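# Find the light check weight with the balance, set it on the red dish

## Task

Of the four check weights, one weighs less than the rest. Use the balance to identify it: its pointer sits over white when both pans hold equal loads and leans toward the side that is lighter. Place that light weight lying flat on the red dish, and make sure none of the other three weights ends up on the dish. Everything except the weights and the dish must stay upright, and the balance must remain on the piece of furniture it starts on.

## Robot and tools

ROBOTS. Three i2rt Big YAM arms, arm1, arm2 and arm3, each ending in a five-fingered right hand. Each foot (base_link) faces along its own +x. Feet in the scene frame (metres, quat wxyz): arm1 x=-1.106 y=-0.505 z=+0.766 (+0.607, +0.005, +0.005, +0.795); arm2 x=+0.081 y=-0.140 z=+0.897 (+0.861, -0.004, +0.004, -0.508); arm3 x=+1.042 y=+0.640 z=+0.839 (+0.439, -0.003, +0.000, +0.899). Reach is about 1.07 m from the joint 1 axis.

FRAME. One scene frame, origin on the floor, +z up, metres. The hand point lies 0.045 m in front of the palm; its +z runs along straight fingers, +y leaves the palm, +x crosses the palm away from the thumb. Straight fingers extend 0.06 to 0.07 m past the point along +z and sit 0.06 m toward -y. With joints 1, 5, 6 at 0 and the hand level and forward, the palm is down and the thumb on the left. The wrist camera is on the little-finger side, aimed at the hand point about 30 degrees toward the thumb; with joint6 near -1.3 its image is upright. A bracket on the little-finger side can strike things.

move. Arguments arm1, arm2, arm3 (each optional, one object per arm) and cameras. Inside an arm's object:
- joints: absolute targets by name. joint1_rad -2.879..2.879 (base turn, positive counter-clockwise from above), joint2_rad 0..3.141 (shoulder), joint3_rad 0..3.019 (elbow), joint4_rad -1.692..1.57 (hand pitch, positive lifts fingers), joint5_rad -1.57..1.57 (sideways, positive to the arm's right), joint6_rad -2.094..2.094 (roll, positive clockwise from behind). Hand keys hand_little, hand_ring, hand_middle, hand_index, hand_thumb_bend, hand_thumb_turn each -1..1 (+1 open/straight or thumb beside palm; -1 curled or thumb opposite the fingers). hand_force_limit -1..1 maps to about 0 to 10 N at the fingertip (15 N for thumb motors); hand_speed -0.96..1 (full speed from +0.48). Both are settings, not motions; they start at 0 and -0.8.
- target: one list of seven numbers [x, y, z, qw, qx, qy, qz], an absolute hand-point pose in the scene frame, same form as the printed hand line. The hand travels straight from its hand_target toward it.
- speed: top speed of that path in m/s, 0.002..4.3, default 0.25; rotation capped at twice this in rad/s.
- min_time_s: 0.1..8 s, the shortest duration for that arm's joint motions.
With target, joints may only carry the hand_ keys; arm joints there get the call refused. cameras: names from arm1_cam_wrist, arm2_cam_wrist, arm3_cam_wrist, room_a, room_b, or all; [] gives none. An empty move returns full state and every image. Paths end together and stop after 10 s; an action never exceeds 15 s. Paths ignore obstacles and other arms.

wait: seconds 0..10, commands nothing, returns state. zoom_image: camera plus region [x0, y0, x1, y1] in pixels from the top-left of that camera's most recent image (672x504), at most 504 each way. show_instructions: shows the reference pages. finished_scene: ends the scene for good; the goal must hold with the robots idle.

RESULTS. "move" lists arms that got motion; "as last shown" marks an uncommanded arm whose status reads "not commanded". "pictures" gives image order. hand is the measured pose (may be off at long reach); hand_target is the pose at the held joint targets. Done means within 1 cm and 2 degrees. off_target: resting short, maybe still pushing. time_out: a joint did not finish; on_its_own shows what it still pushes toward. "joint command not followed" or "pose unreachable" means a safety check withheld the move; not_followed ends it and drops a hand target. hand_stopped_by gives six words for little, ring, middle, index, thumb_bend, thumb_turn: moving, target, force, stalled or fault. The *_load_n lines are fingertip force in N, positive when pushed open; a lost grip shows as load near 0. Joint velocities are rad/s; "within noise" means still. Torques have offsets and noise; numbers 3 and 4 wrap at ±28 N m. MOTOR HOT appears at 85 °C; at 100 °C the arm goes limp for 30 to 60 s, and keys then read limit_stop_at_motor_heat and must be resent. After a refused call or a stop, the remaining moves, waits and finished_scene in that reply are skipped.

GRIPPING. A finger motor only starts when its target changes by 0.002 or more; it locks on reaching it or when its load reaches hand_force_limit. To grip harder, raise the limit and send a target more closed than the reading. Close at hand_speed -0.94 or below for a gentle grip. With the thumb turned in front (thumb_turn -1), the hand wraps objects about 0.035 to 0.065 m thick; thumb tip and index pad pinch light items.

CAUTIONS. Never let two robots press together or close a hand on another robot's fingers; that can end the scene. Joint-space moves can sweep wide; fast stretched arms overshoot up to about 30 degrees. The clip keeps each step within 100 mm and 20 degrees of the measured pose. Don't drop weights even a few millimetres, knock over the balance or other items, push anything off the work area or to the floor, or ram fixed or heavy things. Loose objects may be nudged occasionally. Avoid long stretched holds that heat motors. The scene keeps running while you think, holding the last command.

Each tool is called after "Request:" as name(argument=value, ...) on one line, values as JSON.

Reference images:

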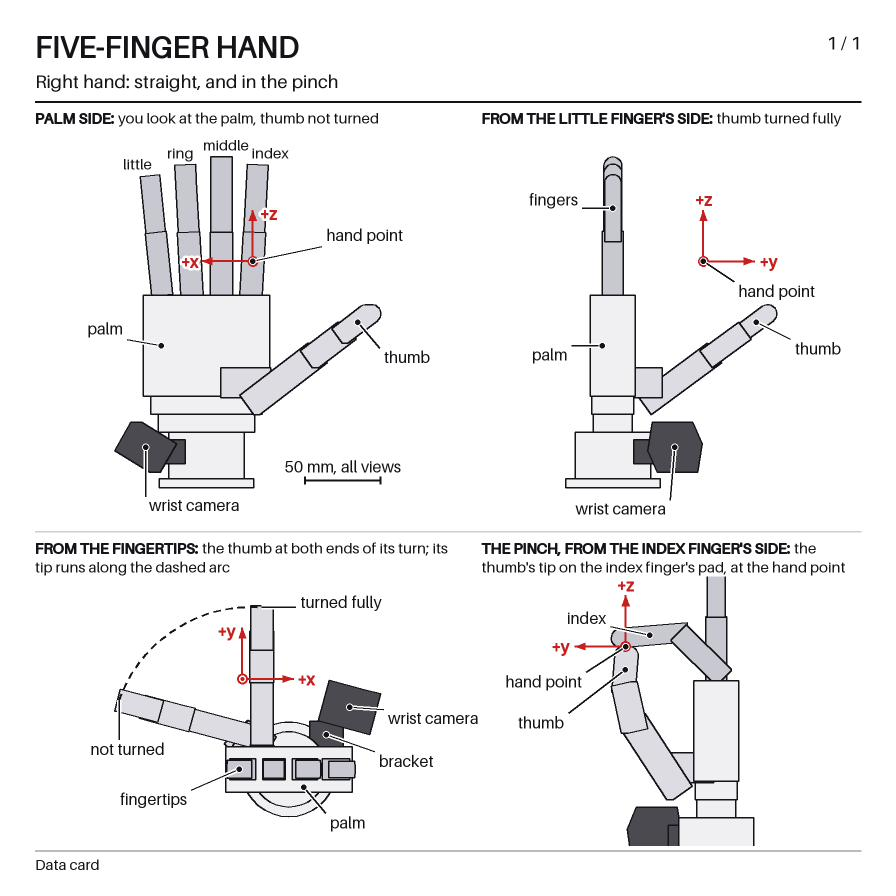

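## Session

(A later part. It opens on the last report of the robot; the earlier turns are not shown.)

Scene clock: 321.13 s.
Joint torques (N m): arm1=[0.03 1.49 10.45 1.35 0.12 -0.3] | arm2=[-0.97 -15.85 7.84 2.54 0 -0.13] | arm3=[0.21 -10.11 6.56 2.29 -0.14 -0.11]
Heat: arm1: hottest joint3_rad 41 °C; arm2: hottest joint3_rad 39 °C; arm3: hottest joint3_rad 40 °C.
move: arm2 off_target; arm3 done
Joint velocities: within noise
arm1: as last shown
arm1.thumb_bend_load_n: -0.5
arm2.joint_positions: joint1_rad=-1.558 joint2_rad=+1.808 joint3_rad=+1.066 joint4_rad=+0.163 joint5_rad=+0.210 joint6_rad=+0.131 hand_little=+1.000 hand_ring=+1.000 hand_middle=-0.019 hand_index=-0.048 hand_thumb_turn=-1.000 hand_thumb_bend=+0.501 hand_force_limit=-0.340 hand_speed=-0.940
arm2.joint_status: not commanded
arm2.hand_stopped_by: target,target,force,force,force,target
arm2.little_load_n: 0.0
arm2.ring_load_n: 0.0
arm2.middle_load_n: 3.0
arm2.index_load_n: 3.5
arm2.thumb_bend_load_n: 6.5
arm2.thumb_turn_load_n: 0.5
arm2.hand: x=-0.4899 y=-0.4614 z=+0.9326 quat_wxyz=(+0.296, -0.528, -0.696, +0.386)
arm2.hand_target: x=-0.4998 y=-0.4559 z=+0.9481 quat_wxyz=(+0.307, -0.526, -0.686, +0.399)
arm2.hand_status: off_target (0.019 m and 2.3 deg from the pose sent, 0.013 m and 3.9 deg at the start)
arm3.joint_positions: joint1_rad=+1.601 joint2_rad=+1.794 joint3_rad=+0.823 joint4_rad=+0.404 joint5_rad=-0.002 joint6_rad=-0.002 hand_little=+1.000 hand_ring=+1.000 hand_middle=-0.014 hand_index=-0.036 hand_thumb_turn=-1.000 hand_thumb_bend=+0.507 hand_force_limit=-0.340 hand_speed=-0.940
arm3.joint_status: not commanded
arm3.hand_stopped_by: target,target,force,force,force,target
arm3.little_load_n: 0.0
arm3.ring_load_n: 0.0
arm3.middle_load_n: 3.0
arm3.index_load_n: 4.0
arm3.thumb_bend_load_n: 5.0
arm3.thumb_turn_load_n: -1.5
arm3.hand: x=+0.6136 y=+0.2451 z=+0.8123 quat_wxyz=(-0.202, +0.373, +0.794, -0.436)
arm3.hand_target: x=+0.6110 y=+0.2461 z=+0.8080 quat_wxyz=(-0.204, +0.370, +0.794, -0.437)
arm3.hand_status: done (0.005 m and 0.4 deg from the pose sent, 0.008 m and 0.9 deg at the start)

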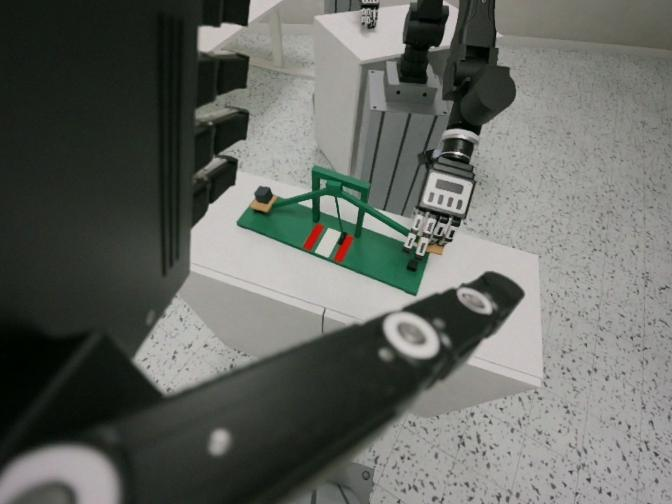

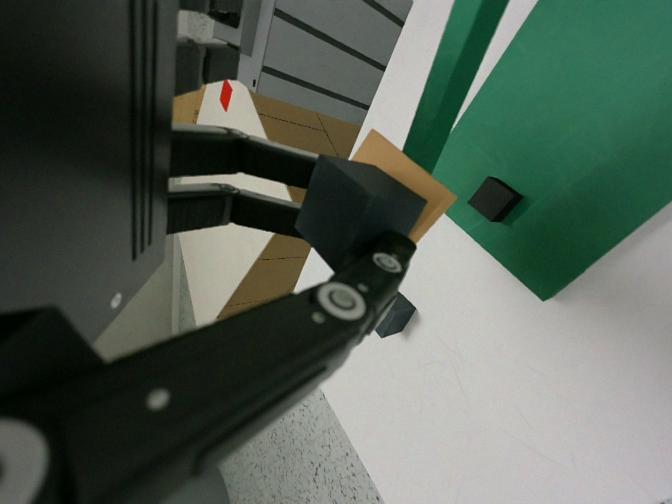

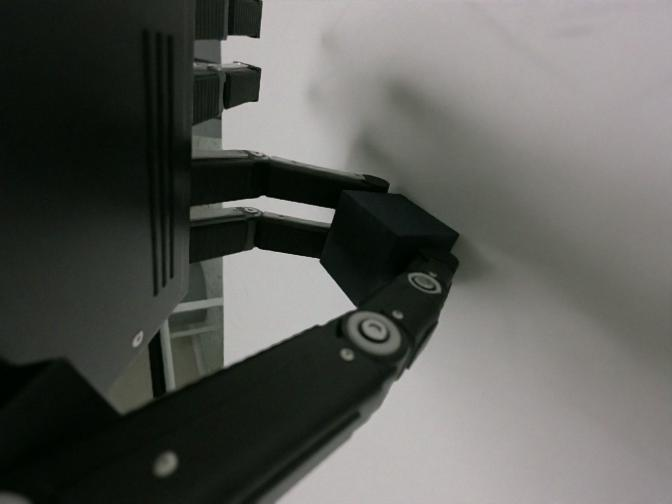

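Request:
move(arm2={"target": [-0.501, -0.448, 0.933, 0.3064, -0.5258, -0.6854, 0.3996], "speed": 0.05}, arm3={"joints": {"hand_speed": -0.93, "hand_index": 0.15, "hand_middle": 0.15, "hand_thumb_bend": 0.65}}, cameras=["arm2_cam_wrist", "arm3_cam_wrist"])

Request:
move(arm2={"target": [-0.502, -0.440, 0.918, 0.3064, -0.5258, -0.6854, 0.3996], "speed": 0.05}, arm3={"target": [0.625, 0.255, 0.93, 0.2001, -0.3723, -0.7984, 0.4290], "speed": 0.12, "joints": {"hand_speed": -0.8, "hand_index": 0.35, "hand_middle": 0.35, "hand_thumb_bend": 0.78}}, cameras=["arm1_cam_wrist", "arm2_cam_wrist", "arm3_cam_wrist"])

Request:
zoom_image(camera="arm1_cam_wrist", region=[220, 130, 470, 310])

Request:
zoom_image(camera="arm2_cam_wrist", region=[280, 100, 520, 320])

Scene clock: 325.07 s.
Joint torques (N m): arm1=[-0.03 1.49 10.45 1.35 0.11 -0.3] | arm2=[-1.38 -14.15 7.73 2.71 0.11 -0.19] | arm3=[0.15 -10.05 6.58 2.17 -0.13 -0.11]
Heat: arm1: hottest joint3_rad 41 °C; arm2: hottest joint3_rad 38 °C; arm3: hottest joint3_rad 39 °C.
move: arm2 off_target; arm3 done
Joint velocities: within noise
arm1.joint_positions: joint1_rad=-1.209 joint2_rad=+0.641 joint3_rad=+1.360 joint4_rad=-1.144 joint5_rad=+0.098 joint6_rad=-1.330 hand_little=+1.000 hand_ring=+1.000 hand_middle=+1.000 hand_index=+1.000 hand_thumb_turn=-1.000 hand_thumb_bend=+1.000 hand_force_limit=-0.350 hand_speed=-0.800
arm1.joint_status: not commanded
arm1.hand_stopped_by: target,target,target,target,target,target
arm1.little_load_n: 0.0
arm1.ring_load_n: 0.0
arm1.middle_load_n: 0.0
arm1.index_load_n: 0.0
arm1.thumb_bend_load_n: 0.0
arm1.thumb_turn_load_n: 0.5
arm1.hand: x=-0.8424 y=-0.4045 z=+1.2776 quat_wxyz=(-0.191, +0.832, +0.134, +0.503)
arm1.hand_target: x=-0.8449 y=-0.4046 z=+1.2901 quat_wxyz=(-0.191, +0.827, +0.142, +0.510)
arm1.hand_status: not commanded
arm2.joint_positions: joint1_rad=-1.567 joint2_rad=+1.808 joint3_rad=+1.046 joint4_rad=+0.204 joint5_rad=+0.195 joint6_rad=+0.128 hand_little=+1.000 hand_ring=+1.000 hand_middle=-0.019 hand_index=-0.048 hand_thumb_turn=-1.000 hand_thumb_bend=+0.501 hand_force_limit=-0.340 hand_speed=-0.940
arm2.joint_status: not commanded
arm2.hand_stopped_by: target,target,force,force,force,target
arm2.little_load_n: 0.0
arm2.ring_load_n: 0.0
arm2.middle_load_n: 3.5
arm2.index_load_n: 3.5
arm2.thumb_bend_load_n: 6.0
arm2.thumb_turn_load_n: 0.5
arm2.hand: x=-0.4904 y=-0.4583 z=+0.9313 quat_wxyz=(+0.296, -0.525, -0.692, +0.396)
arm2.hand_target: x=-0.5007 y=-0.4479 z=+0.9332 quat_wxyz=(+0.306, -0.526, -0.685, +0.400)
arm2.hand_status: off_target (0.015 m and 1.5 deg from the pose sent, 0.017 m and 2.3 deg at the start)
arm3.joint_positions: joint1_rad=+1.601 joint2_rad=+1.794 joint3_rad=+0.823 joint4_rad=+0.408 joint5_rad=-0.002 joint6_rad=-0.002 hand_little=+1.000 hand_ring=+1.000 hand_middle=+0.150 hand_index=+0.150 hand_thumb_turn=-1.000 hand_thumb_bend=+0.650 hand_force_limit=-0.340 hand_speed=-0.930
arm3.joint_status: all done
arm3.hand_stopped_by: target,target,target,target,target,target
arm3.little_load_n: 0.0
arm3.ring_load_n: 0.0
arm3.middle_load_n: 0.0
arm3.index_load_n: 0.0
arm3.thumb_bend_load_n: 0.0
arm3.thumb_turn_load_n: 0.0
arm3.hand: x=+0.6130 y=+0.2447 z=+0.8130 quat_wxyz=(-0.203, +0.372, +0.793, -0.437)
arm3.hand_target: x=+0.6110 y=+0.2461 z=+0.8081 quat_wxyz=(-0.204, +0.370, +0.794, -0.437)
arm3.hand_status: not commanded

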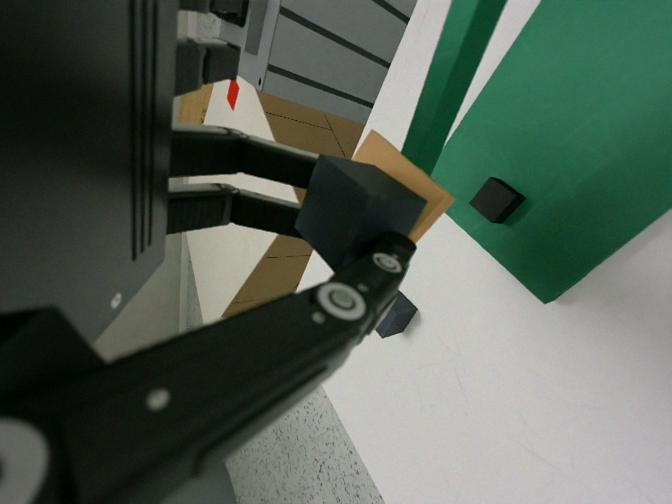

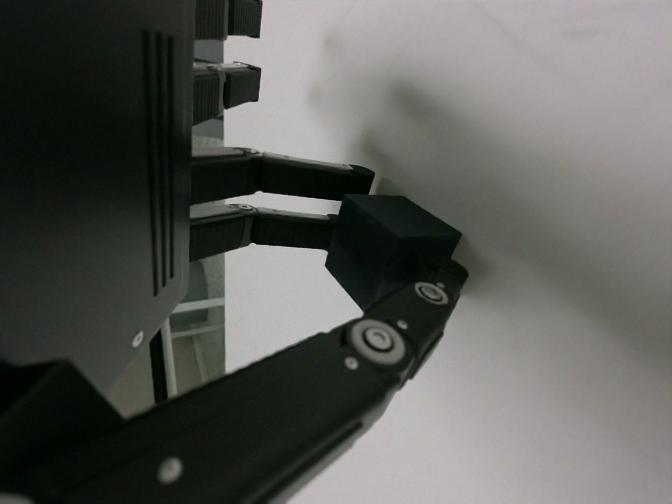

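Scene clock: 326.83 s.
Joint torques (N m): arm1=[-0.03 1.44 10.45 1.35 0.12 -0.3] | arm2=[-1.2 -13.39 7.53 2.69 0.1 -0.18] | arm3=[0.62 -9.17 11.33 1.18 0.07 -0.08]
Heat: arm1: hottest joint3_rad 41 °C; arm2: hottest joint3_rad 38 °C; arm3: hottest joint3_rad 39 °C.
move: arm2 off_target; arm3 off_target
Joint velocities: within noise
arm1: as last shown
arm2.joint_positions: joint1_rad=-1.581 joint2_rad=+1.824 joint3_rad=+1.027 joint4_rad=+0.247 joint5_rad=+0.182 joint6_rad=+0.121 hand_little=+1.000 hand_ring=+1.000 hand_middle=-0.019 hand_index=-0.048 hand_thumb_turn=-1.000 hand_thumb_bend=+0.501 hand_force_limit=-0.340 hand_speed=-0.940
arm2.joint_status: not commanded
arm2.hand_stopped_by: target,target,force,force,force,target
arm2.little_load_n: 0.0
arm2.ring_load_n: 0.0
arm2.middle_load_n: 3.0
arm2.index_load_n: 3.5
arm2.thumb_bend_load_n: 6.0
arm2.thumb_turn_load_n: 0.5
arm2.hand: x=-0.4916 y=-0.4515 z=+0.9207 quat_wxyz=(+0.297, -0.524, -0.691, +0.399)
arm2.hand_target: x=-0.5015 y=-0.4399 z=+0.9182 quat_wxyz=(+0.306, -0.526, -0.686, +0.399)
arm2.hand_status: off_target (0.016 m and 1.3 deg from the pose sent, 0.025 m and 1.5 deg at the start)
arm3.joint_positions: joint1_rad=+1.601 joint2_rad=+1.504 joint3_rad=+0.846 joint4_rad=+0.047 joint5_rad=-0.002 joint6_rad=-0.002 hand_little=+1.000 hand_ring=+1.000 hand_middle=+0.350 hand_index=+0.350 hand_thumb_turn=-1.000 hand_thumb_bend=+0.780 hand_force_limit=-0.340 hand_speed=-0.800
arm3.joint_status: all done
arm3.hand_stopped_by: target,target,target,target,target,target
arm3.little_load_n: 0.0
arm3.ring_load_n: 0.0
arm3.middle_load_n: 0.0
arm3.index_load_n: 0.0
arm3.thumb_bend_load_n: 0.0
arm3.thumb_turn_load_n: 0.0
arm3.hand: x=+0.6361 y=+0.2645 z=+0.9133 quat_wxyz=(-0.193, +0.377, +0.804, -0.418)
arm3.hand_target: x=+0.6255 y=+0.2555 z=+0.9303 quat_wxyz=(-0.200, +0.372, +0.798, -0.429)
arm3.hand_status: off_target (0.022 m and 1.7 deg from the pose sent, 0.118 m and 1.2 deg at the start)

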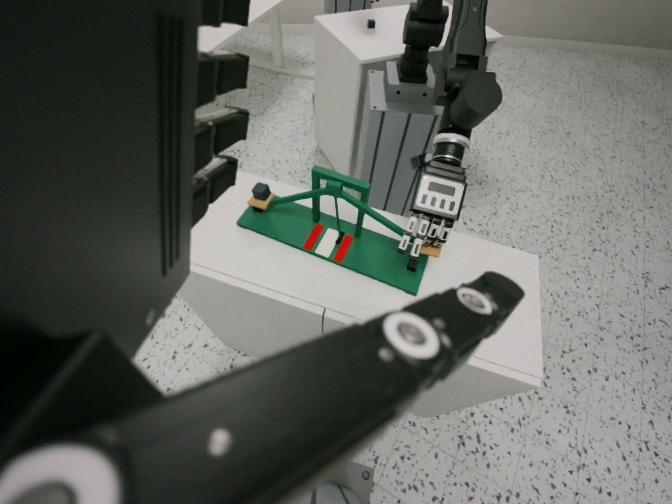

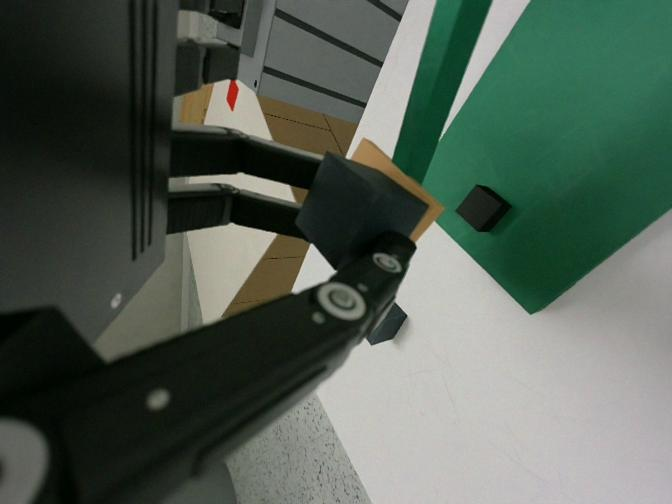

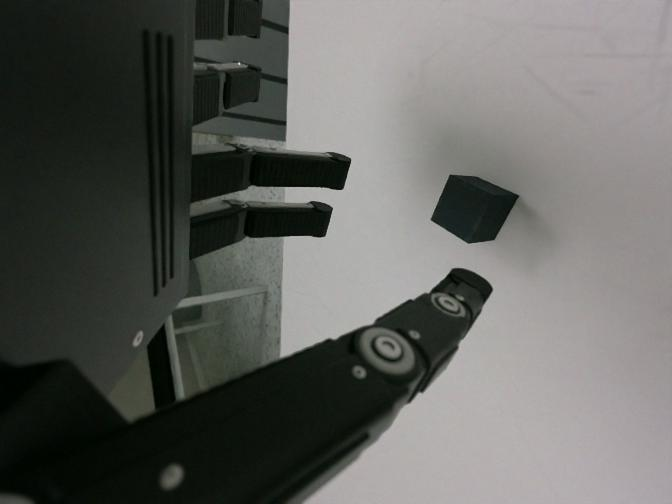

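Scaled by 2.016.

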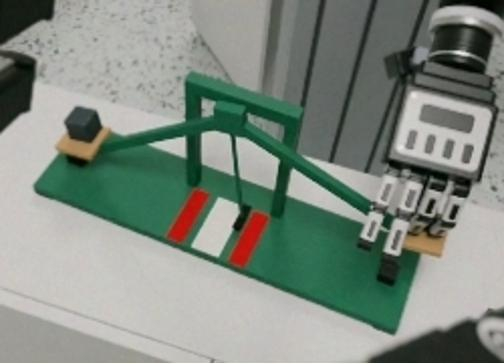

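Scaled by 2.100.

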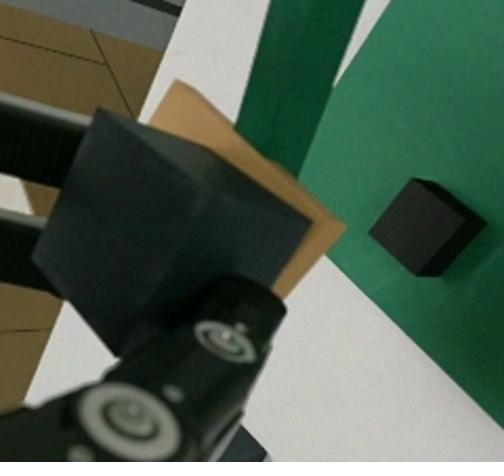

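Request:
move(arm2={"target": [-0.504, -0.440, 0.902, 0.3021, -0.5285, -0.6887, 0.3937], "speed": 0.05}, arm3={"joints": {"joint1_rad": 0.6}, "min_time_s": 3}, cameras=["arm1_cam_wrist", "arm2_cam_wrist"])

Request:
zoom_image(camera="arm1_cam_wrist", region=[220, 130, 470, 310])

Request:
zoom_image(camera="arm2_cam_wrist", region=[280, 100, 520, 320])

Scene clock: 330.63 s.
Joint torques (N m): arm1=[0.03 1.49 10.45 1.35 0.11 -0.3] | arm2=[-1.26 -13.33 8.02 2.44 0.01 -0.15] | arm3=[0.44 -9.23 11.3 1.18 0.05 -0.08]
Heat: arm1: hottest joint3_rad 41 °C; arm2: hottest joint3_rad 38 °C; arm3: hottest joint3_rad 40 °C.
move: arm2 off_target; arm3 done
Joint velocities: within noise
arm1: as last shown
arm1.thumb_bend_load_n: -0.5
arm1.thumb_turn_load_n: 0.0
arm2.joint_positions: joint1_rad=-1.589 joint2_rad=+1.858 joint3_rad=+1.027 joint4_rad=+0.262 joint5_rad=+0.181 joint6_rad=+0.117 hand_little=+1.000 hand_ring=+1.000 hand_middle=-0.019 hand_index=-0.048 hand_thumb_turn=-1.000 hand_thumb_bend=+0.501 hand_force_limit=-0.340 hand_speed=-0.940
arm2.joint_status: not commanded
arm2.hand_stopped_by: target,target,force,force,force,target
arm2.little_load_n: 0.0
arm2.ring_load_n: 0.0
arm2.middle_load_n: 3.0
arm2.index_load_n: 3.5
arm2.thumb_bend_load_n: 6.0
arm2.thumb_turn_load_n: 0.0
arm2.hand: x=-0.4931 y=-0.4464 z=+0.9026 quat_wxyz=(+0.295, -0.527, -0.694, +0.391)
arm2.hand_target: x=-0.5037 y=-0.4398 z=+0.9020 quat_wxyz=(+0.302, -0.529, -0.689, +0.394)
arm2.hand_status: off_target (0.013 m and 1.1 deg from the pose sent, 0.025 m and 1.1 deg at the start)
arm3.joint_positions: joint1_rad=+0.601 joint2_rad=+1.504 joint3_rad=+0.846 joint4_rad=+0.047 joint5_rad=-0.002 joint6_rad=-0.002 hand_little=+1.000 hand_ring=+1.000 hand_middle=+0.350 hand_index=+0.350 hand_thumb_turn=-1.000 hand_thumb_bend=+0.780 hand_force_limit=-0.340 hand_speed=-0.800
arm3.joint_status: all done
arm3.hand_stopped_by: target,target,target,target,target,target
arm3.little_load_n: 0.0
arm3.ring_load_n: 0.0
arm3.middle_load_n: 0.0
arm3.index_load_n: 0.0
arm3.thumb_bend_load_n: 0.0
arm3.thumb_turn_load_n: 0.0
arm3.hand: x=+0.5062 y=+0.7780 z=+0.9115 quat_wxyz=(-0.370, +0.716, +0.526, -0.272)
arm3.hand_target: x=+0.4930 y=+0.7831 z=+0.9285 quat_wxyz=(-0.382, +0.710, +0.523, -0.278)
arm3.hand_status: not commanded

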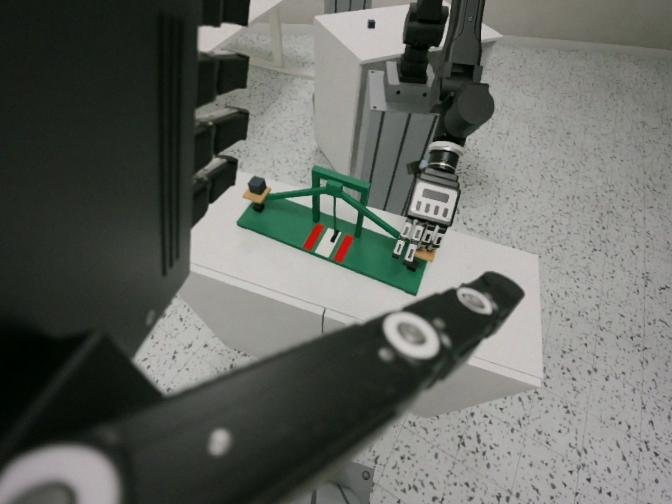

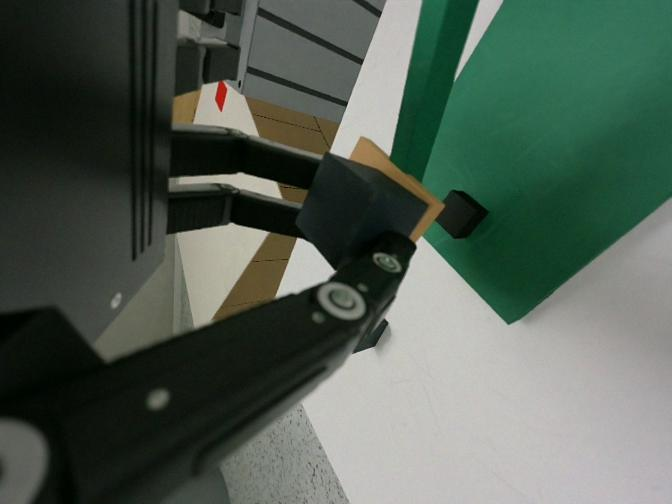

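Scaled by 2.016.

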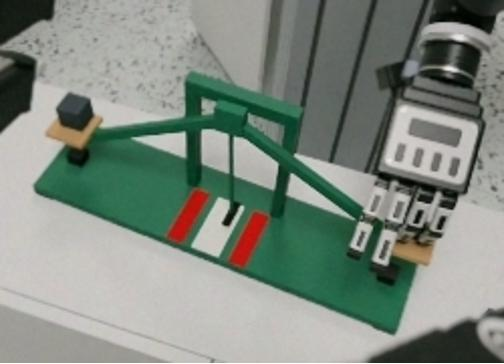

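Scaled by 2.100.

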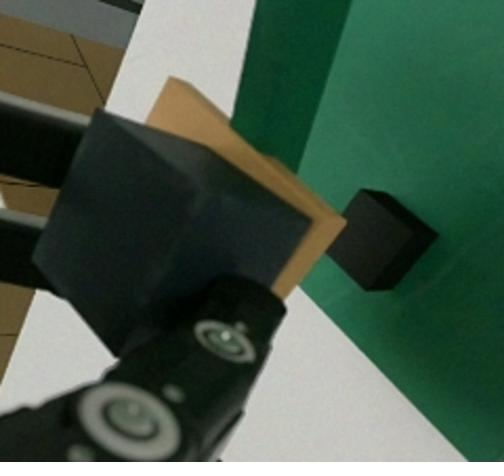

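Request:
move(arm2={"target": [-0.504, -0.442, 0.897, 0.3021, -0.5285, -0.6887, 0.3937], "speed": 0.05})

Request:
move(arm2={"joints": {"hand_speed": -0.94, "hand_index": 0.12, "hand_middle": 0.12, "hand_thumb_bend": 0.6}}, cameras=["arm1_cam_wrist", "arm2_cam_wrist"])

Request:
zoom_image(camera="arm1_cam_wrist", region=[220, 130, 470, 310])

Request:
zoom_image(camera="arm2_cam_wrist", region=[280, 100, 520, 320])

Scene clock: 332.07 s.
Joint torques (N m): arm1=[-0.03 1.49 10.45 1.35 0.11 -0.3] | arm2=[-0.62 -13.57 8.05 2.69 0.1 -0.12] | arm3=[0.38 -9.29 11.3 1.18 0.06 -0.08]
Heat: arm1: hottest joint3_rad 41 °C; arm2: hottest joint3_rad 37 °C; arm3: hottest joint3_rad 40 °C.
move: arm2 off_target
Joint velocities: within noise
arm1, arm3: as last shown
arm1.thumb_bend_load_n: 0.0
arm2.joint_positions: joint1_rad=-1.589 joint2_rad=+1.867 joint3_rad=+1.027 joint4_rad=+0.268 joint5_rad=+0.181 joint6_rad=+0.115 hand_little=+1.000 hand_ring=+1.000 hand_middle=-0.019 hand_index=-0.048 hand_thumb_turn=-1.000 hand_thumb_bend=+0.501 hand_force_limit=-0.340 hand_speed=-0.940
arm2.joint_status: not commanded
arm2.hand_stopped_by: target,target,force,force,force,target
arm2.little_load_n: 0.0
arm2.ring_load_n: 0.0
arm2.middle_load_n: 2.5
arm2.index_load_n: 3.0
arm2.thumb_bend_load_n: 6.5
arm2.thumb_turn_load_n: 0.5
arm2.hand: x=-0.4931 y=-0.4461 z=+0.8981 quat_wxyz=(+0.295, -0.527, -0.695, +0.389)
arm2.hand_target: x=-0.5037 y=-0.4417 z=+0.8970 quat_wxyz=(+0.302, -0.529, -0.689, +0.393)
arm2.hand_status: off_target (0.012 m and 1.2 deg from the pose sent, 0.013 m and 1.1 deg at the start)
pictures: none

Scene clock: 333.70 s.
Joint torques (N m): arm1=[-0.03 1.49 10.45 1.35 0.12 -0.3] | arm2=[-0.91 -13.51 8.05 2.66 0.1 -0.1] | arm3=[0.38 -9.23 11.32 1.17 0.05 -0.08]
Heat: arm1: hottest joint3_rad 42 °C; arm2: hottest joint3_rad 37 °C; arm3: hottest joint3_rad 40 °C.
move: arm2 done
Joint velocities: within noise
arm1, arm3: as last shown
arm2.joint_positions: joint1_rad=-1.589 joint2_rad=+1.868 joint3_rad=+1.027 joint4_rad=+0.268 joint5_rad=+0.181 joint6_rad=+0.115 hand_little=+1.000 hand_ring=+1.000 hand_middle=+0.120 hand_index=+0.120 hand_thumb_turn=-1.000 hand_thumb_bend=+0.600 hand_force_limit=-0.340 hand_speed=-0.940
arm2.joint_status: all done
arm2.hand_stopped_by: target,target,target,target,target,target
arm2.little_load_n: 0.0
arm2.ring_load_n: 0.0
arm2.middle_load_n: 0.0
arm2.index_load_n: 0.0
arm2.thumb_bend_load_n: 0.0
arm2.thumb_turn_load_n: 0.0
arm2.hand: x=-0.4930 y=-0.4461 z=+0.8974 quat_wxyz=(+0.295, -0.527, -0.696, +0.388)
arm2.hand_target: x=-0.5037 y=-0.4417 z=+0.8970 quat_wxyz=(+0.302, -0.529, -0.689, +0.393)
arm2.hand_status: not commanded

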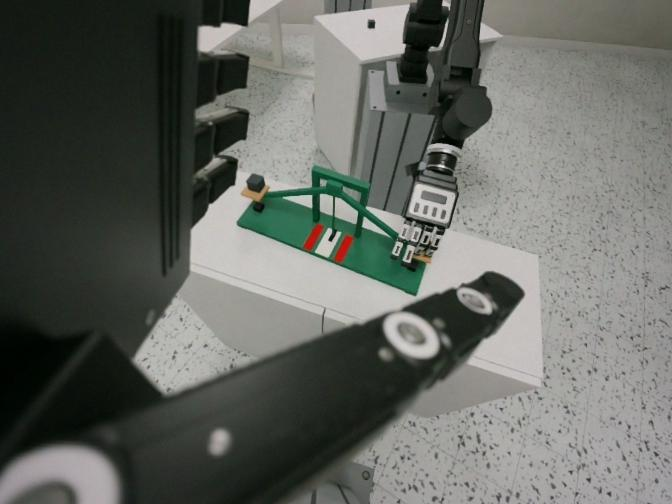

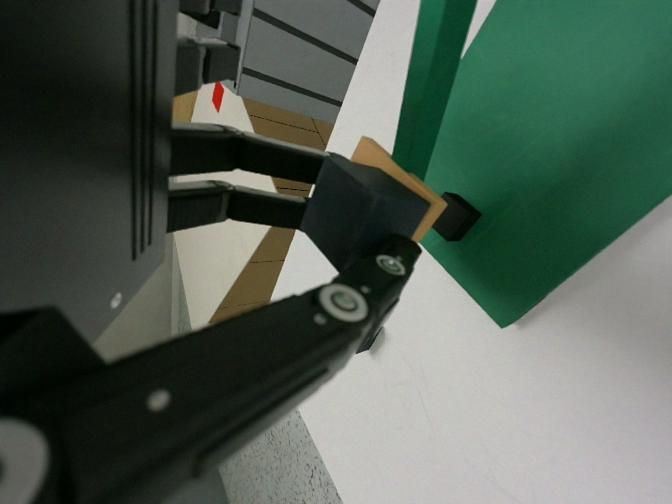

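Scaled by 2.016.

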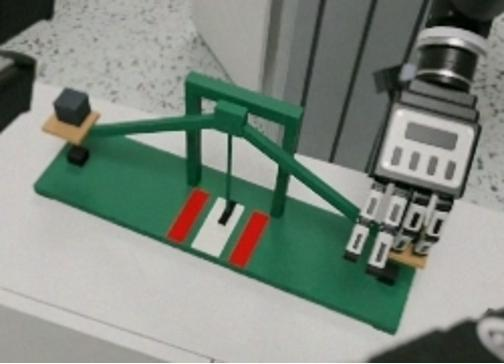

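Scaled by 2.100.

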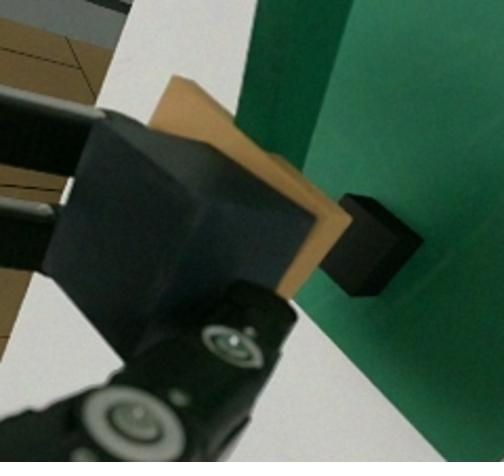

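Request:
move(arm2={"joints": {"hand_speed": -0.88, "hand_index": 0.35, "hand_middle": 0.35, "hand_thumb_bend": 0.76}}, cameras=["arm1_cam_wrist"])

Request:
zoom_image(camera="arm1_cam_wrist", region=[220, 130, 470, 310])

Request:
move(arm2={"target": [-0.505, -0.445, 1.01, 0.3021, -0.5285, -0.6887, 0.3937], "speed": 0.1}, cameras=["arm1_cam_wrist", "arm2_cam_wrist"])

Request:
zoom_image(camera="arm1_cam_wrist", region=[220, 130, 470, 310])

Scene clock: 335.47 s.
Joint torques (N m): arm1=[0.03 1.49 10.47 1.35 0.12 -0.3] | arm2=[-0.91 -13.8 7.98 2.59 0.11 -0.11] | arm3=[0.44 -9.29 11.32 1.18 0.05 -0.08]
Heat: arm1: hottest joint3_rad 42 °C; arm2: hottest joint3_rad 37 °C; arm3: hottest joint3_rad 40 °C.
move: arm2 done
Joint velocities: within noise
arm1, arm3: as last shown
arm1.thumb_turn_load_n: 0.5
arm2.joint_positions: joint1_rad=-1.589 joint2_rad=+1.868 joint3_rad=+1.027 joint4_rad=+0.268 joint5_rad=+0.181 joint6_rad=+0.115 hand_little=+1.000 hand_ring=+1.000 hand_middle=+0.350 hand_index=+0.350 hand_thumb_turn=-1.000 hand_thumb_bend=+0.760 hand_force_limit=-0.340 hand_speed=-0.880
arm2.joint_status: all done
arm2.hand_stopped_by: target,target,target,target,target,target
arm2.little_load_n: 0.0
arm2.ring_load_n: 0.0
arm2.middle_load_n: 0.0
arm2.index_load_n: 0.0
arm2.thumb_bend_load_n: 0.0
arm2.thumb_turn_load_n: 0.0
arm2.hand: x=-0.4930 y=-0.4461 z=+0.8974 quat_wxyz=(+0.295, -0.527, -0.696, +0.388)
arm2.hand_target: x=-0.5037 y=-0.4417 z=+0.8970 quat_wxyz=(+0.302, -0.529, -0.689, +0.393)
arm2.hand_status: not commanded

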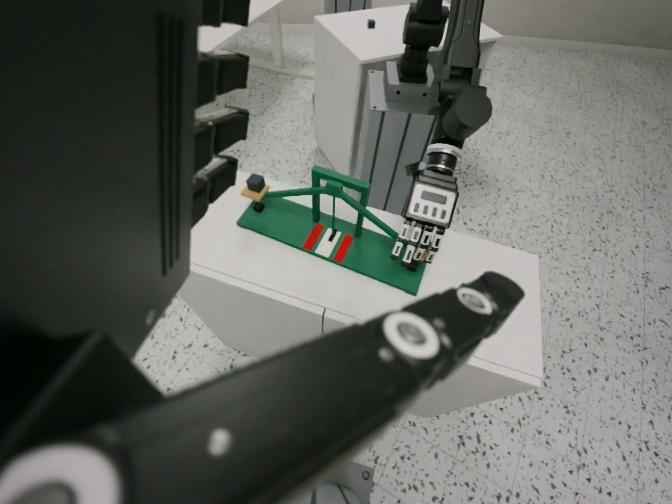

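Scaled by 2.016.

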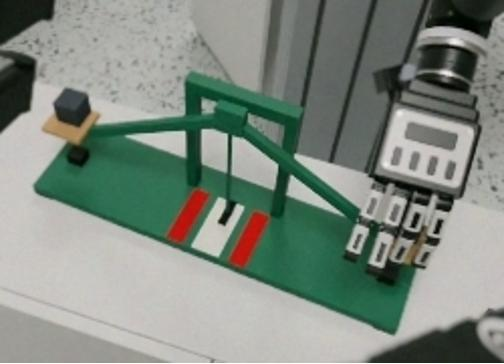

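Scene clock: 337.33 s.
Joint torques (N m): arm1=[-0.03 1.44 10.47 1.35 0.11 -0.3] | arm2=[-0.56 -14.04 11.45 1.18 0.17 -0.09] | arm3=[0.44 -9.23 11.32 1.18 0.06 -0.08]
Heat: arm1: hottest joint3_rad 42 °C; arm2: hottest joint3_rad 37 °C; arm3: hottest joint3_rad 40 °C.
move: arm2 off_target
Joint velocities: within noise
arm1, arm3: as last shown
arm1.thumb_turn_load_n: 0.0
arm2.joint_positions: joint1_rad=-1.589 joint2_rad=+1.694 joint3_rad=+1.099 joint4_rad=+0.017 joint5_rad=+0.183 joint6_rad=+0.115 hand_little=+1.000 hand_ring=+1.000 hand_middle=+0.350 hand_index=+0.350 hand_thumb_turn=-1.000 hand_thumb_bend=+0.760 hand_force_limit=-0.340 hand_speed=-0.880
arm2.joint_status: not commanded
arm2.hand_stopped_by: target,target,target,target,target,target
arm2.little_load_n: 0.0
arm2.ring_load_n: 0.0
arm2.middle_load_n: 0.0
arm2.index_load_n: -0.5
arm2.thumb_bend_load_n: 0.0
arm2.thumb_turn_load_n: 0.0
arm2.hand: x=-0.4909 y=-0.4449 z=+0.9921 quat_wxyz=(+0.295, -0.528, -0.697, +0.386)
arm2.hand_target: x=-0.5044 y=-0.4447 z=+1.0101 quat_wxyz=(+0.302, -0.528, -0.689, +0.394)
arm2.hand_status: off_target (0.023 m and 1.5 deg from the pose sent, 0.113 m and 1.3 deg at the start)

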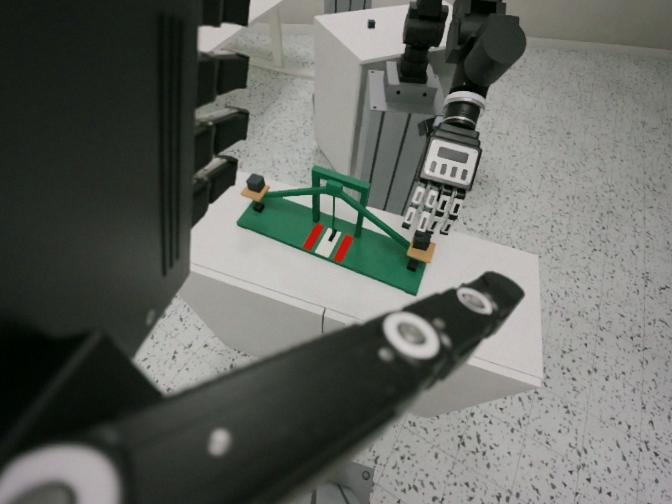

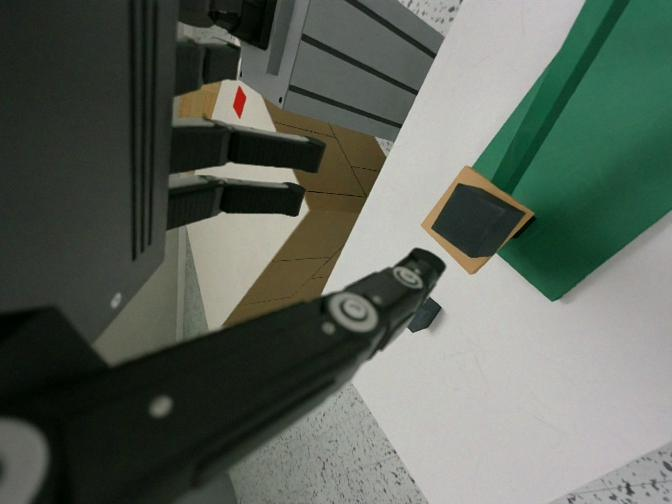

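Scaled by 2.016.

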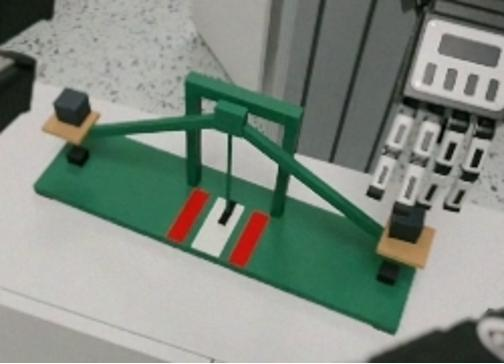

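Request:
zoom_image(camera="arm1_cam_wrist", region=[290, 205, 370, 275])

Scaled by 6.300.

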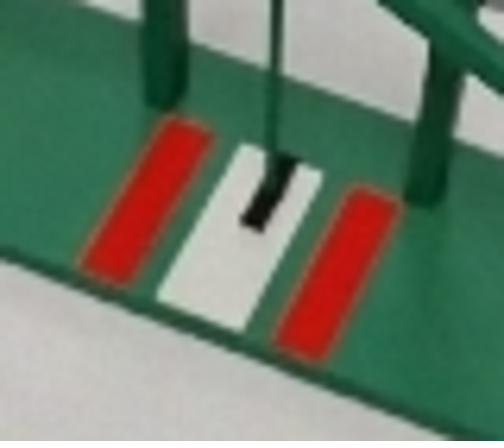

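Request:
move(arm1={"joints": {"joint1_rad": 2.0}, "min_time_s": 5}, arm2={"target": [-0.27, -0.36, 1.15, 0.3021, -0.5285, -0.6887, 0.3937], "speed": 0.3}, cameras=["arm1_cam_wrist"])

Request:
move(arm2={"joints": {"joint1_rad": 1.65, "joint5_rad": -0.085, "joint6_rad": -0.065, "hand_index": 0.25, "hand_middle": 0.25, "hand_thumb_bend": 0.65}, "min_time_s": 4.5}, arm1={"joints": {"joint4_rad": -1.35}}, cameras=["arm1_cam_wrist", "arm2_cam_wrist"])

Scene clock: 346.60 s.
Joint torques (N m): arm1=[-0.15 1.9 10.35 1.36 0.08 -0.3] | arm2=[1.14 -3.02 10.26 1.28 0.2 -0.01] | arm3=[0.38 -9.35 11.32 1.18 0.05 -0.08]
Heat: arm1: hottest joint3_rad 42 °C; arm2: hottest joint3_rad 38 °C; arm3: hottest joint3_rad 40 °C.
move: arm1 done; arm2 done
Joint velocities: within noise
arm1.joint_positions: joint1_rad=+1.992 joint2_rad=+0.641 joint3_rad=+1.360 joint4_rad=-1.144 joint5_rad=+0.099 joint6_rad=-1.330 hand_little=+1.000 hand_ring=+1.000 hand_middle=+1.000 hand_index=+1.000 hand_thumb_turn=-1.000 hand_thumb_bend=+1.000 hand_force_limit=-0.350 hand_speed=-0.800
arm1.joint_status: all done
arm1.hand_stopped_by: target,target,target,target,target,target
arm1.little_load_n: 0.0
arm1.ring_load_n: -0.5
arm1.middle_load_n: 0.0
arm1.index_load_n: 0.0
arm1.thumb_bend_load_n: 0.0
arm1.thumb_turn_load_n: 0.5
arm1.hand: x=-1.3509 y=-0.6192 z=+1.2845 quat_wxyz=(-0.509, -0.160, +0.821, -0.205)
arm1.hand_target: x=-1.3481 y=-0.6186 z=+1.2968 quat_wxyz=(-0.514, -0.168, +0.815, -0.206)
arm1.hand_status: not commanded
arm2.joint_positions: joint1_rad=-1.497 joint2_rad=+0.879 joint3_rad=+0.814 joint4_rad=-0.485 joint5_rad=+0.282 joint6_rad=+0.170 hand_little=+1.000 hand_ring=+1.000 hand_middle=+0.350 hand_index=+0.350 hand_thumb_turn=-1.000 hand_thumb_bend=+0.760 hand_force_limit=-0.340 hand_speed=-0.880
arm2.joint_status: not commanded
arm2.hand_stopped_by: target,target,target,target,target,target
arm2.little_load_n: -0.5
arm2.ring_load_n: 0.0
arm2.middle_load_n: 0.0
arm2.index_load_n: 0.0
arm2.thumb_bend_load_n: 0.5
arm2.thumb_turn_load_n: 0.0
arm2.hand: x=-0.2742 y=-0.3547 z=+1.1542 quat_wxyz=(+0.309, -0.530, -0.682, +0.398)
arm2.hand_target: x=-0.2699 y=-0.3598 z=+1.1500 quat_wxyz=(+0.302, -0.528, -0.689, +0.394)
arm2.hand_status: done (0.008 m and 1.2 deg from the pose sent, 0.284 m and 1.5 deg at the start)
arm3: as last shown

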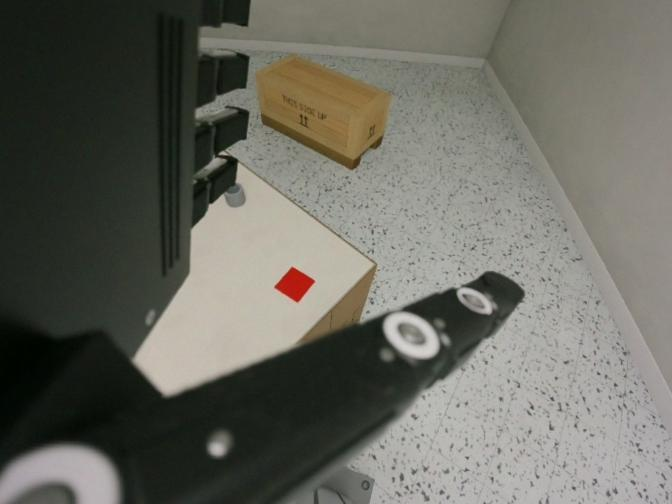

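Scene clock: 351.50 s.
Joint torques (N m): arm1=[-0.09 2.08 10.22 1.24 0.1 -0.29] | arm2=[0.62 -3.37 10.4 1.2 -0.07 -0.1] | arm3=[0.44 -9.29 11.3 1.17 0.06 -0.08]
Heat: arm1: hottest joint3_rad 42 °C; arm2: hottest joint3_rad 38 °C; arm3: hottest joint3_rad 40 °C.
move: arm1 done; arm2 done
Joint velocities: within noise
arm1.joint_positions: joint1_rad=+1.992 joint2_rad=+0.641 joint3_rad=+1.360 joint4_rad=-1.338 joint5_rad=+0.099 joint6_rad=-1.330 hand_little=+1.000 hand_ring=+1.000 hand_middle=+1.000 hand_index=+1.000 hand_thumb_turn=-1.000 hand_thumb_bend=+1.000 hand_force_limit=-0.350 hand_speed=-0.800
arm1.joint_status: all done
arm1.hand_stopped_by: target,target,target,target,target,target
arm1.little_load_n: 0.0
arm1.ring_load_n: 0.0
arm1.middle_load_n: 0.0
arm1.index_load_n: 0.0
arm1.thumb_bend_load_n: 0.0
arm1.thumb_turn_load_n: 0.0
arm1.hand: x=-1.3260 y=-0.5984 z=+1.2442 quat_wxyz=(-0.435, -0.175, +0.868, -0.165)
arm1.hand_target: x=-1.3239 y=-0.5981 z=+1.2561 quat_wxyz=(-0.441, -0.183, +0.863, -0.166)
arm1.hand_status: not commanded
arm2.joint_positions: joint1_rad=+1.641 joint2_rad=+0.879 joint3_rad=+0.814 joint4_rad=-0.485 joint5_rad=-0.085 joint6_rad=-0.058 hand_little=+1.000 hand_ring=+1.000 hand_middle=+0.250 hand_index=+0.250 hand_thumb_turn=-1.000 hand_thumb_bend=+0.650 hand_force_limit=-0.340 hand_speed=-0.880
arm2.joint_status: all done
arm2.hand_stopped_by: target,target,target,target,target,target
arm2.little_load_n: 0.0
arm2.ring_load_n: 0.0
arm2.middle_load_n: -0.5
arm2.index_load_n: 0.0
arm2.thumb_bend_load_n: 0.0
arm2.thumb_turn_load_n: 0.0
arm2.hand: x=+0.4020 y=+0.1186 z=+1.1428 quat_wxyz=(-0.438, +0.789, -0.377, +0.210)
arm2.hand_target: x=+0.3985 y=+0.1206 z=+1.1384 quat_wxyz=(-0.431, +0.796, -0.373, +0.205)
arm2.hand_status: not commanded
arm3: as last shown
arm3.index_load_n: -0.5

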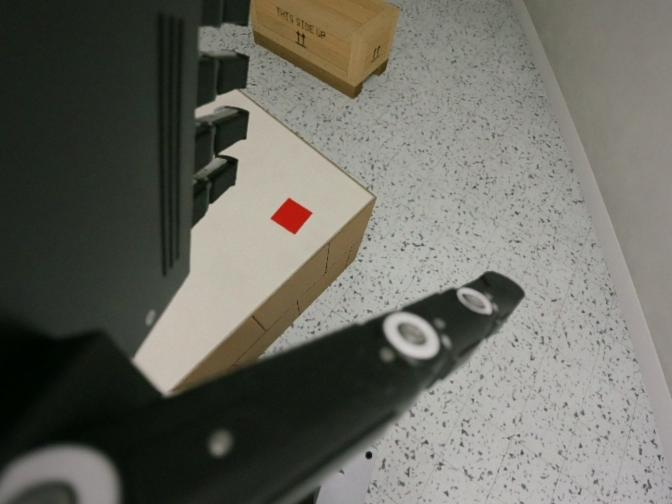

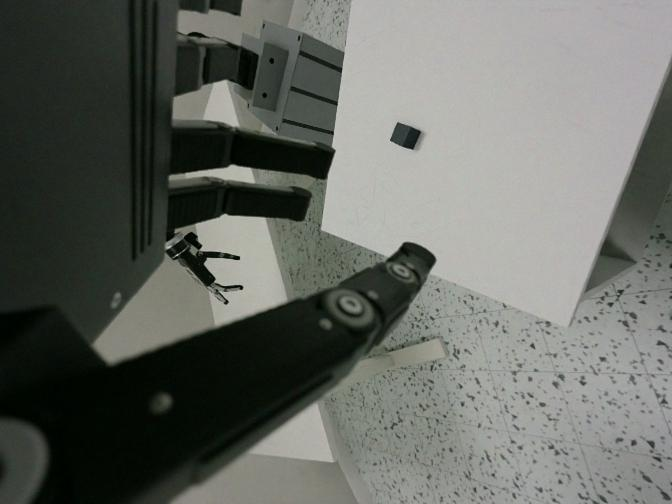

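Request:
move(arm2={"target": [0.629, 0.304, 0.915, 0.4441, -0.7931, 0.3639, -0.2038], "speed": 0.25}, arm1={"joints": {"joint1_rad": -1.2, "joint4_rad": -1.155}, "min_time_s": 5}, cameras=["arm2_cam_wrist"])

Scene clock: 358.40 s.
Joint torques (N m): arm1=[-1.61 1.44 10.44 2.4 0.06 -0.3] | arm2=[1.26 -15.97 10.56 2.48 0.03 -0.01] | arm3=[0.44 -9.29 11.29 1.17 0.06 -0.08]
Heat: arm1: hottest joint3_rad 42 °C; arm2: hottest joint3_rad 38 °C; arm3: hottest joint3_rad 40 °C.
move: arm1 done; arm2 off_target
Joint velocities: within noise
arm1.joint_positions: joint1_rad=-1.192 joint2_rad=+0.641 joint3_rad=+1.360 joint4_rad=-1.173 joint5_rad=+0.100 joint6_rad=-1.330 hand_little=+1.000 hand_ring=+1.000 hand_middle=+1.000 hand_index=+1.000 hand_thumb_turn=-1.000 hand_thumb_bend=+1.000 hand_force_limit=-0.350 hand_speed=-0.800
arm1.joint_status: all done
arm1.hand_stopped_by: target,target,target,target,target,target
arm1.little_load_n: 0.0
arm1.ring_load_n: 0.0
arm1.middle_load_n: 0.0
arm1.index_load_n: 0.0
arm1.thumb_bend_load_n: 0.0
arm1.thumb_turn_load_n: 0.5
arm1.hand: x=-0.8476 y=-0.4030 z=+1.2712 quat_wxyz=(-0.189, +0.838, +0.143, +0.491)
arm1.hand_target: x=-0.8449 y=-0.4046 z=+1.2901 quat_wxyz=(-0.191, +0.827, +0.142, +0.510)
arm1.hand_status: not commanded
arm2.joint_positions: joint1_rad=+1.671 joint2_rad=+1.918 joint3_rad=+1.180 joint4_rad=+0.142 joint5_rad=-0.076 joint6_rad=-0.056 hand_little=+1.000 hand_ring=+1.000 hand_middle=+0.250 hand_index=+0.250 hand_thumb_turn=-1.000 hand_thumb_bend=+0.650 hand_force_limit=-0.340 hand_speed=-0.880
arm2.joint_status: not commanded
arm2.hand_stopped_by: target,target,target,target,target,target
arm2.little_load_n: 0.0
arm2.ring_load_n: 0.0
arm2.middle_load_n: 0.0
arm2.index_load_n: 0.0
arm2.thumb_bend_load_n: 0.0
arm2.thumb_turn_load_n: 0.0
arm2.hand: x=+0.6180 y=+0.2828 z=+0.8965 quat_wxyz=(-0.422, +0.803, -0.373, +0.196)
arm2.hand_target: x=+0.6278 y=+0.3032 z=+0.9157 quat_wxyz=(-0.444, +0.793, -0.364, +0.204)
arm2.hand_status: off_target (0.030 m and 3.2 deg from the pose sent, 0.371 m and 1.9 deg at the start)
arm3: as last shown
arm3.index_load_n: 0.0

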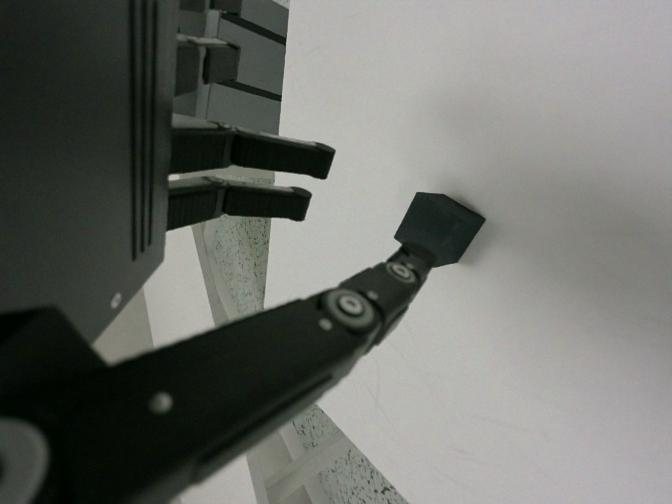

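Request:
move(arm2={"target": [0.620, 0.304, 0.850, 0.4441, -0.7931, 0.3639, -0.2038], "speed": 0.1}, cameras=["arm2_cam_wrist"])

Scene clock: 363.03 s.
Joint torques (N m): arm1=[-1.61 1.49 10.44 2.4 0.06 -0.3] | arm2=[1.44 -16.21 7.15 2.56 0.05 -0.01] | arm3=[0.44 -9.23 11.3 1.18 0.05 -0.08]
Heat: arm1: hottest joint3_rad 42 °C; arm2: hottest joint3_rad 37 °C; arm3: hottest joint3_rad 40 °C.
move: arm2 off_target
Joint velocities: within noise
arm1: as last shown
arm1.thumb_turn_load_n: 0.0
arm2.joint_positions: joint1_rad=+1.680 joint2_rad=+2.023 joint3_rad=+1.172 joint4_rad=+0.294 joint5_rad=-0.068 joint6_rad=-0.052 hand_little=+1.000 hand_ring=+1.000 hand_middle=+0.250 hand_index=+0.250 hand_thumb_turn=-1.000 hand_thumb_bend=+0.650 hand_force_limit=-0.340 hand_speed=-0.880
arm2.joint_status: not commanded
arm2.hand_stopped_by: target,target,target,target,target,target
arm2.little_load_n: 0.0
arm2.ring_load_n: 0.0
arm2.middle_load_n: 0.0
arm2.index_load_n: 0.0
arm2.thumb_bend_load_n: 0.0
arm2.thumb_turn_load_n: 0.0
arm2.hand: x=+0.6234 y=+0.2927 z=+0.8512 quat_wxyz=(-0.436, +0.795, -0.369, +0.204)
arm2.hand_target: x=+0.6197 y=+0.3039 z=+0.8501 quat_wxyz=(-0.444, +0.793, -0.364, +0.204)
arm2.hand_status: off_target (0.012 m and 1.1 deg from the pose sent, 0.051 m and 3.2 deg at the start)
arm3.joint_positions: joint1_rad=+0.601 joint2_rad=+1.504 joint3_rad=+0.846 joint4_rad=+0.047 joint5_rad=-0.002 joint6_rad=-0.002 hand_little=+1.000 hand_ring=+1.000 hand_middle=+0.350 hand_index=+0.350 hand_thumb_turn=-1.000 hand_thumb_bend=+0.780 hand_force_limit=-0.340 hand_speed=-0.800
arm3.joint_status: not commanded
arm3.hand_stopped_by: target,target,target,target,target,target
arm3.little_load_n: 0.0
arm3.ring_load_n: 0.0
arm3.middle_load_n: 0.0
arm3.index_load_n: 0.0
arm3.thumb_bend_load_n: 0.0
arm3.thumb_turn_load_n: 0.0
arm3.hand: x=+0.5062 y=+0.7780 z=+0.9115 quat_wxyz=(-0.370, +0.716, +0.526, -0.272)
arm3.hand_target: x=+0.4930 y=+0.7831 z=+0.9285 quat_wxyz=(-0.382, +0.710, +0.523, -0.278)
arm3.hand_status: not commanded

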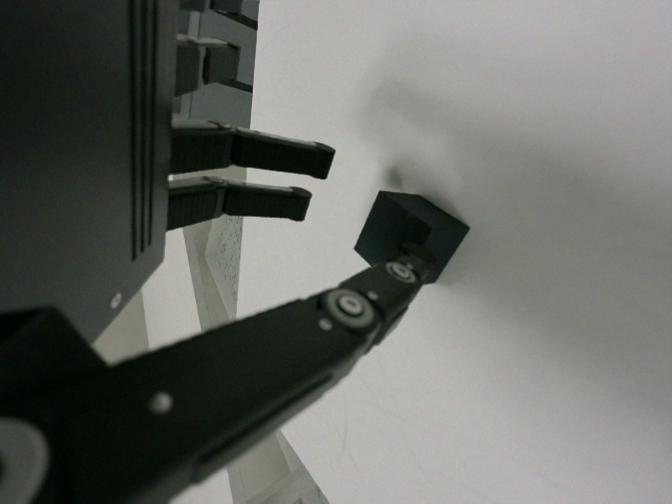

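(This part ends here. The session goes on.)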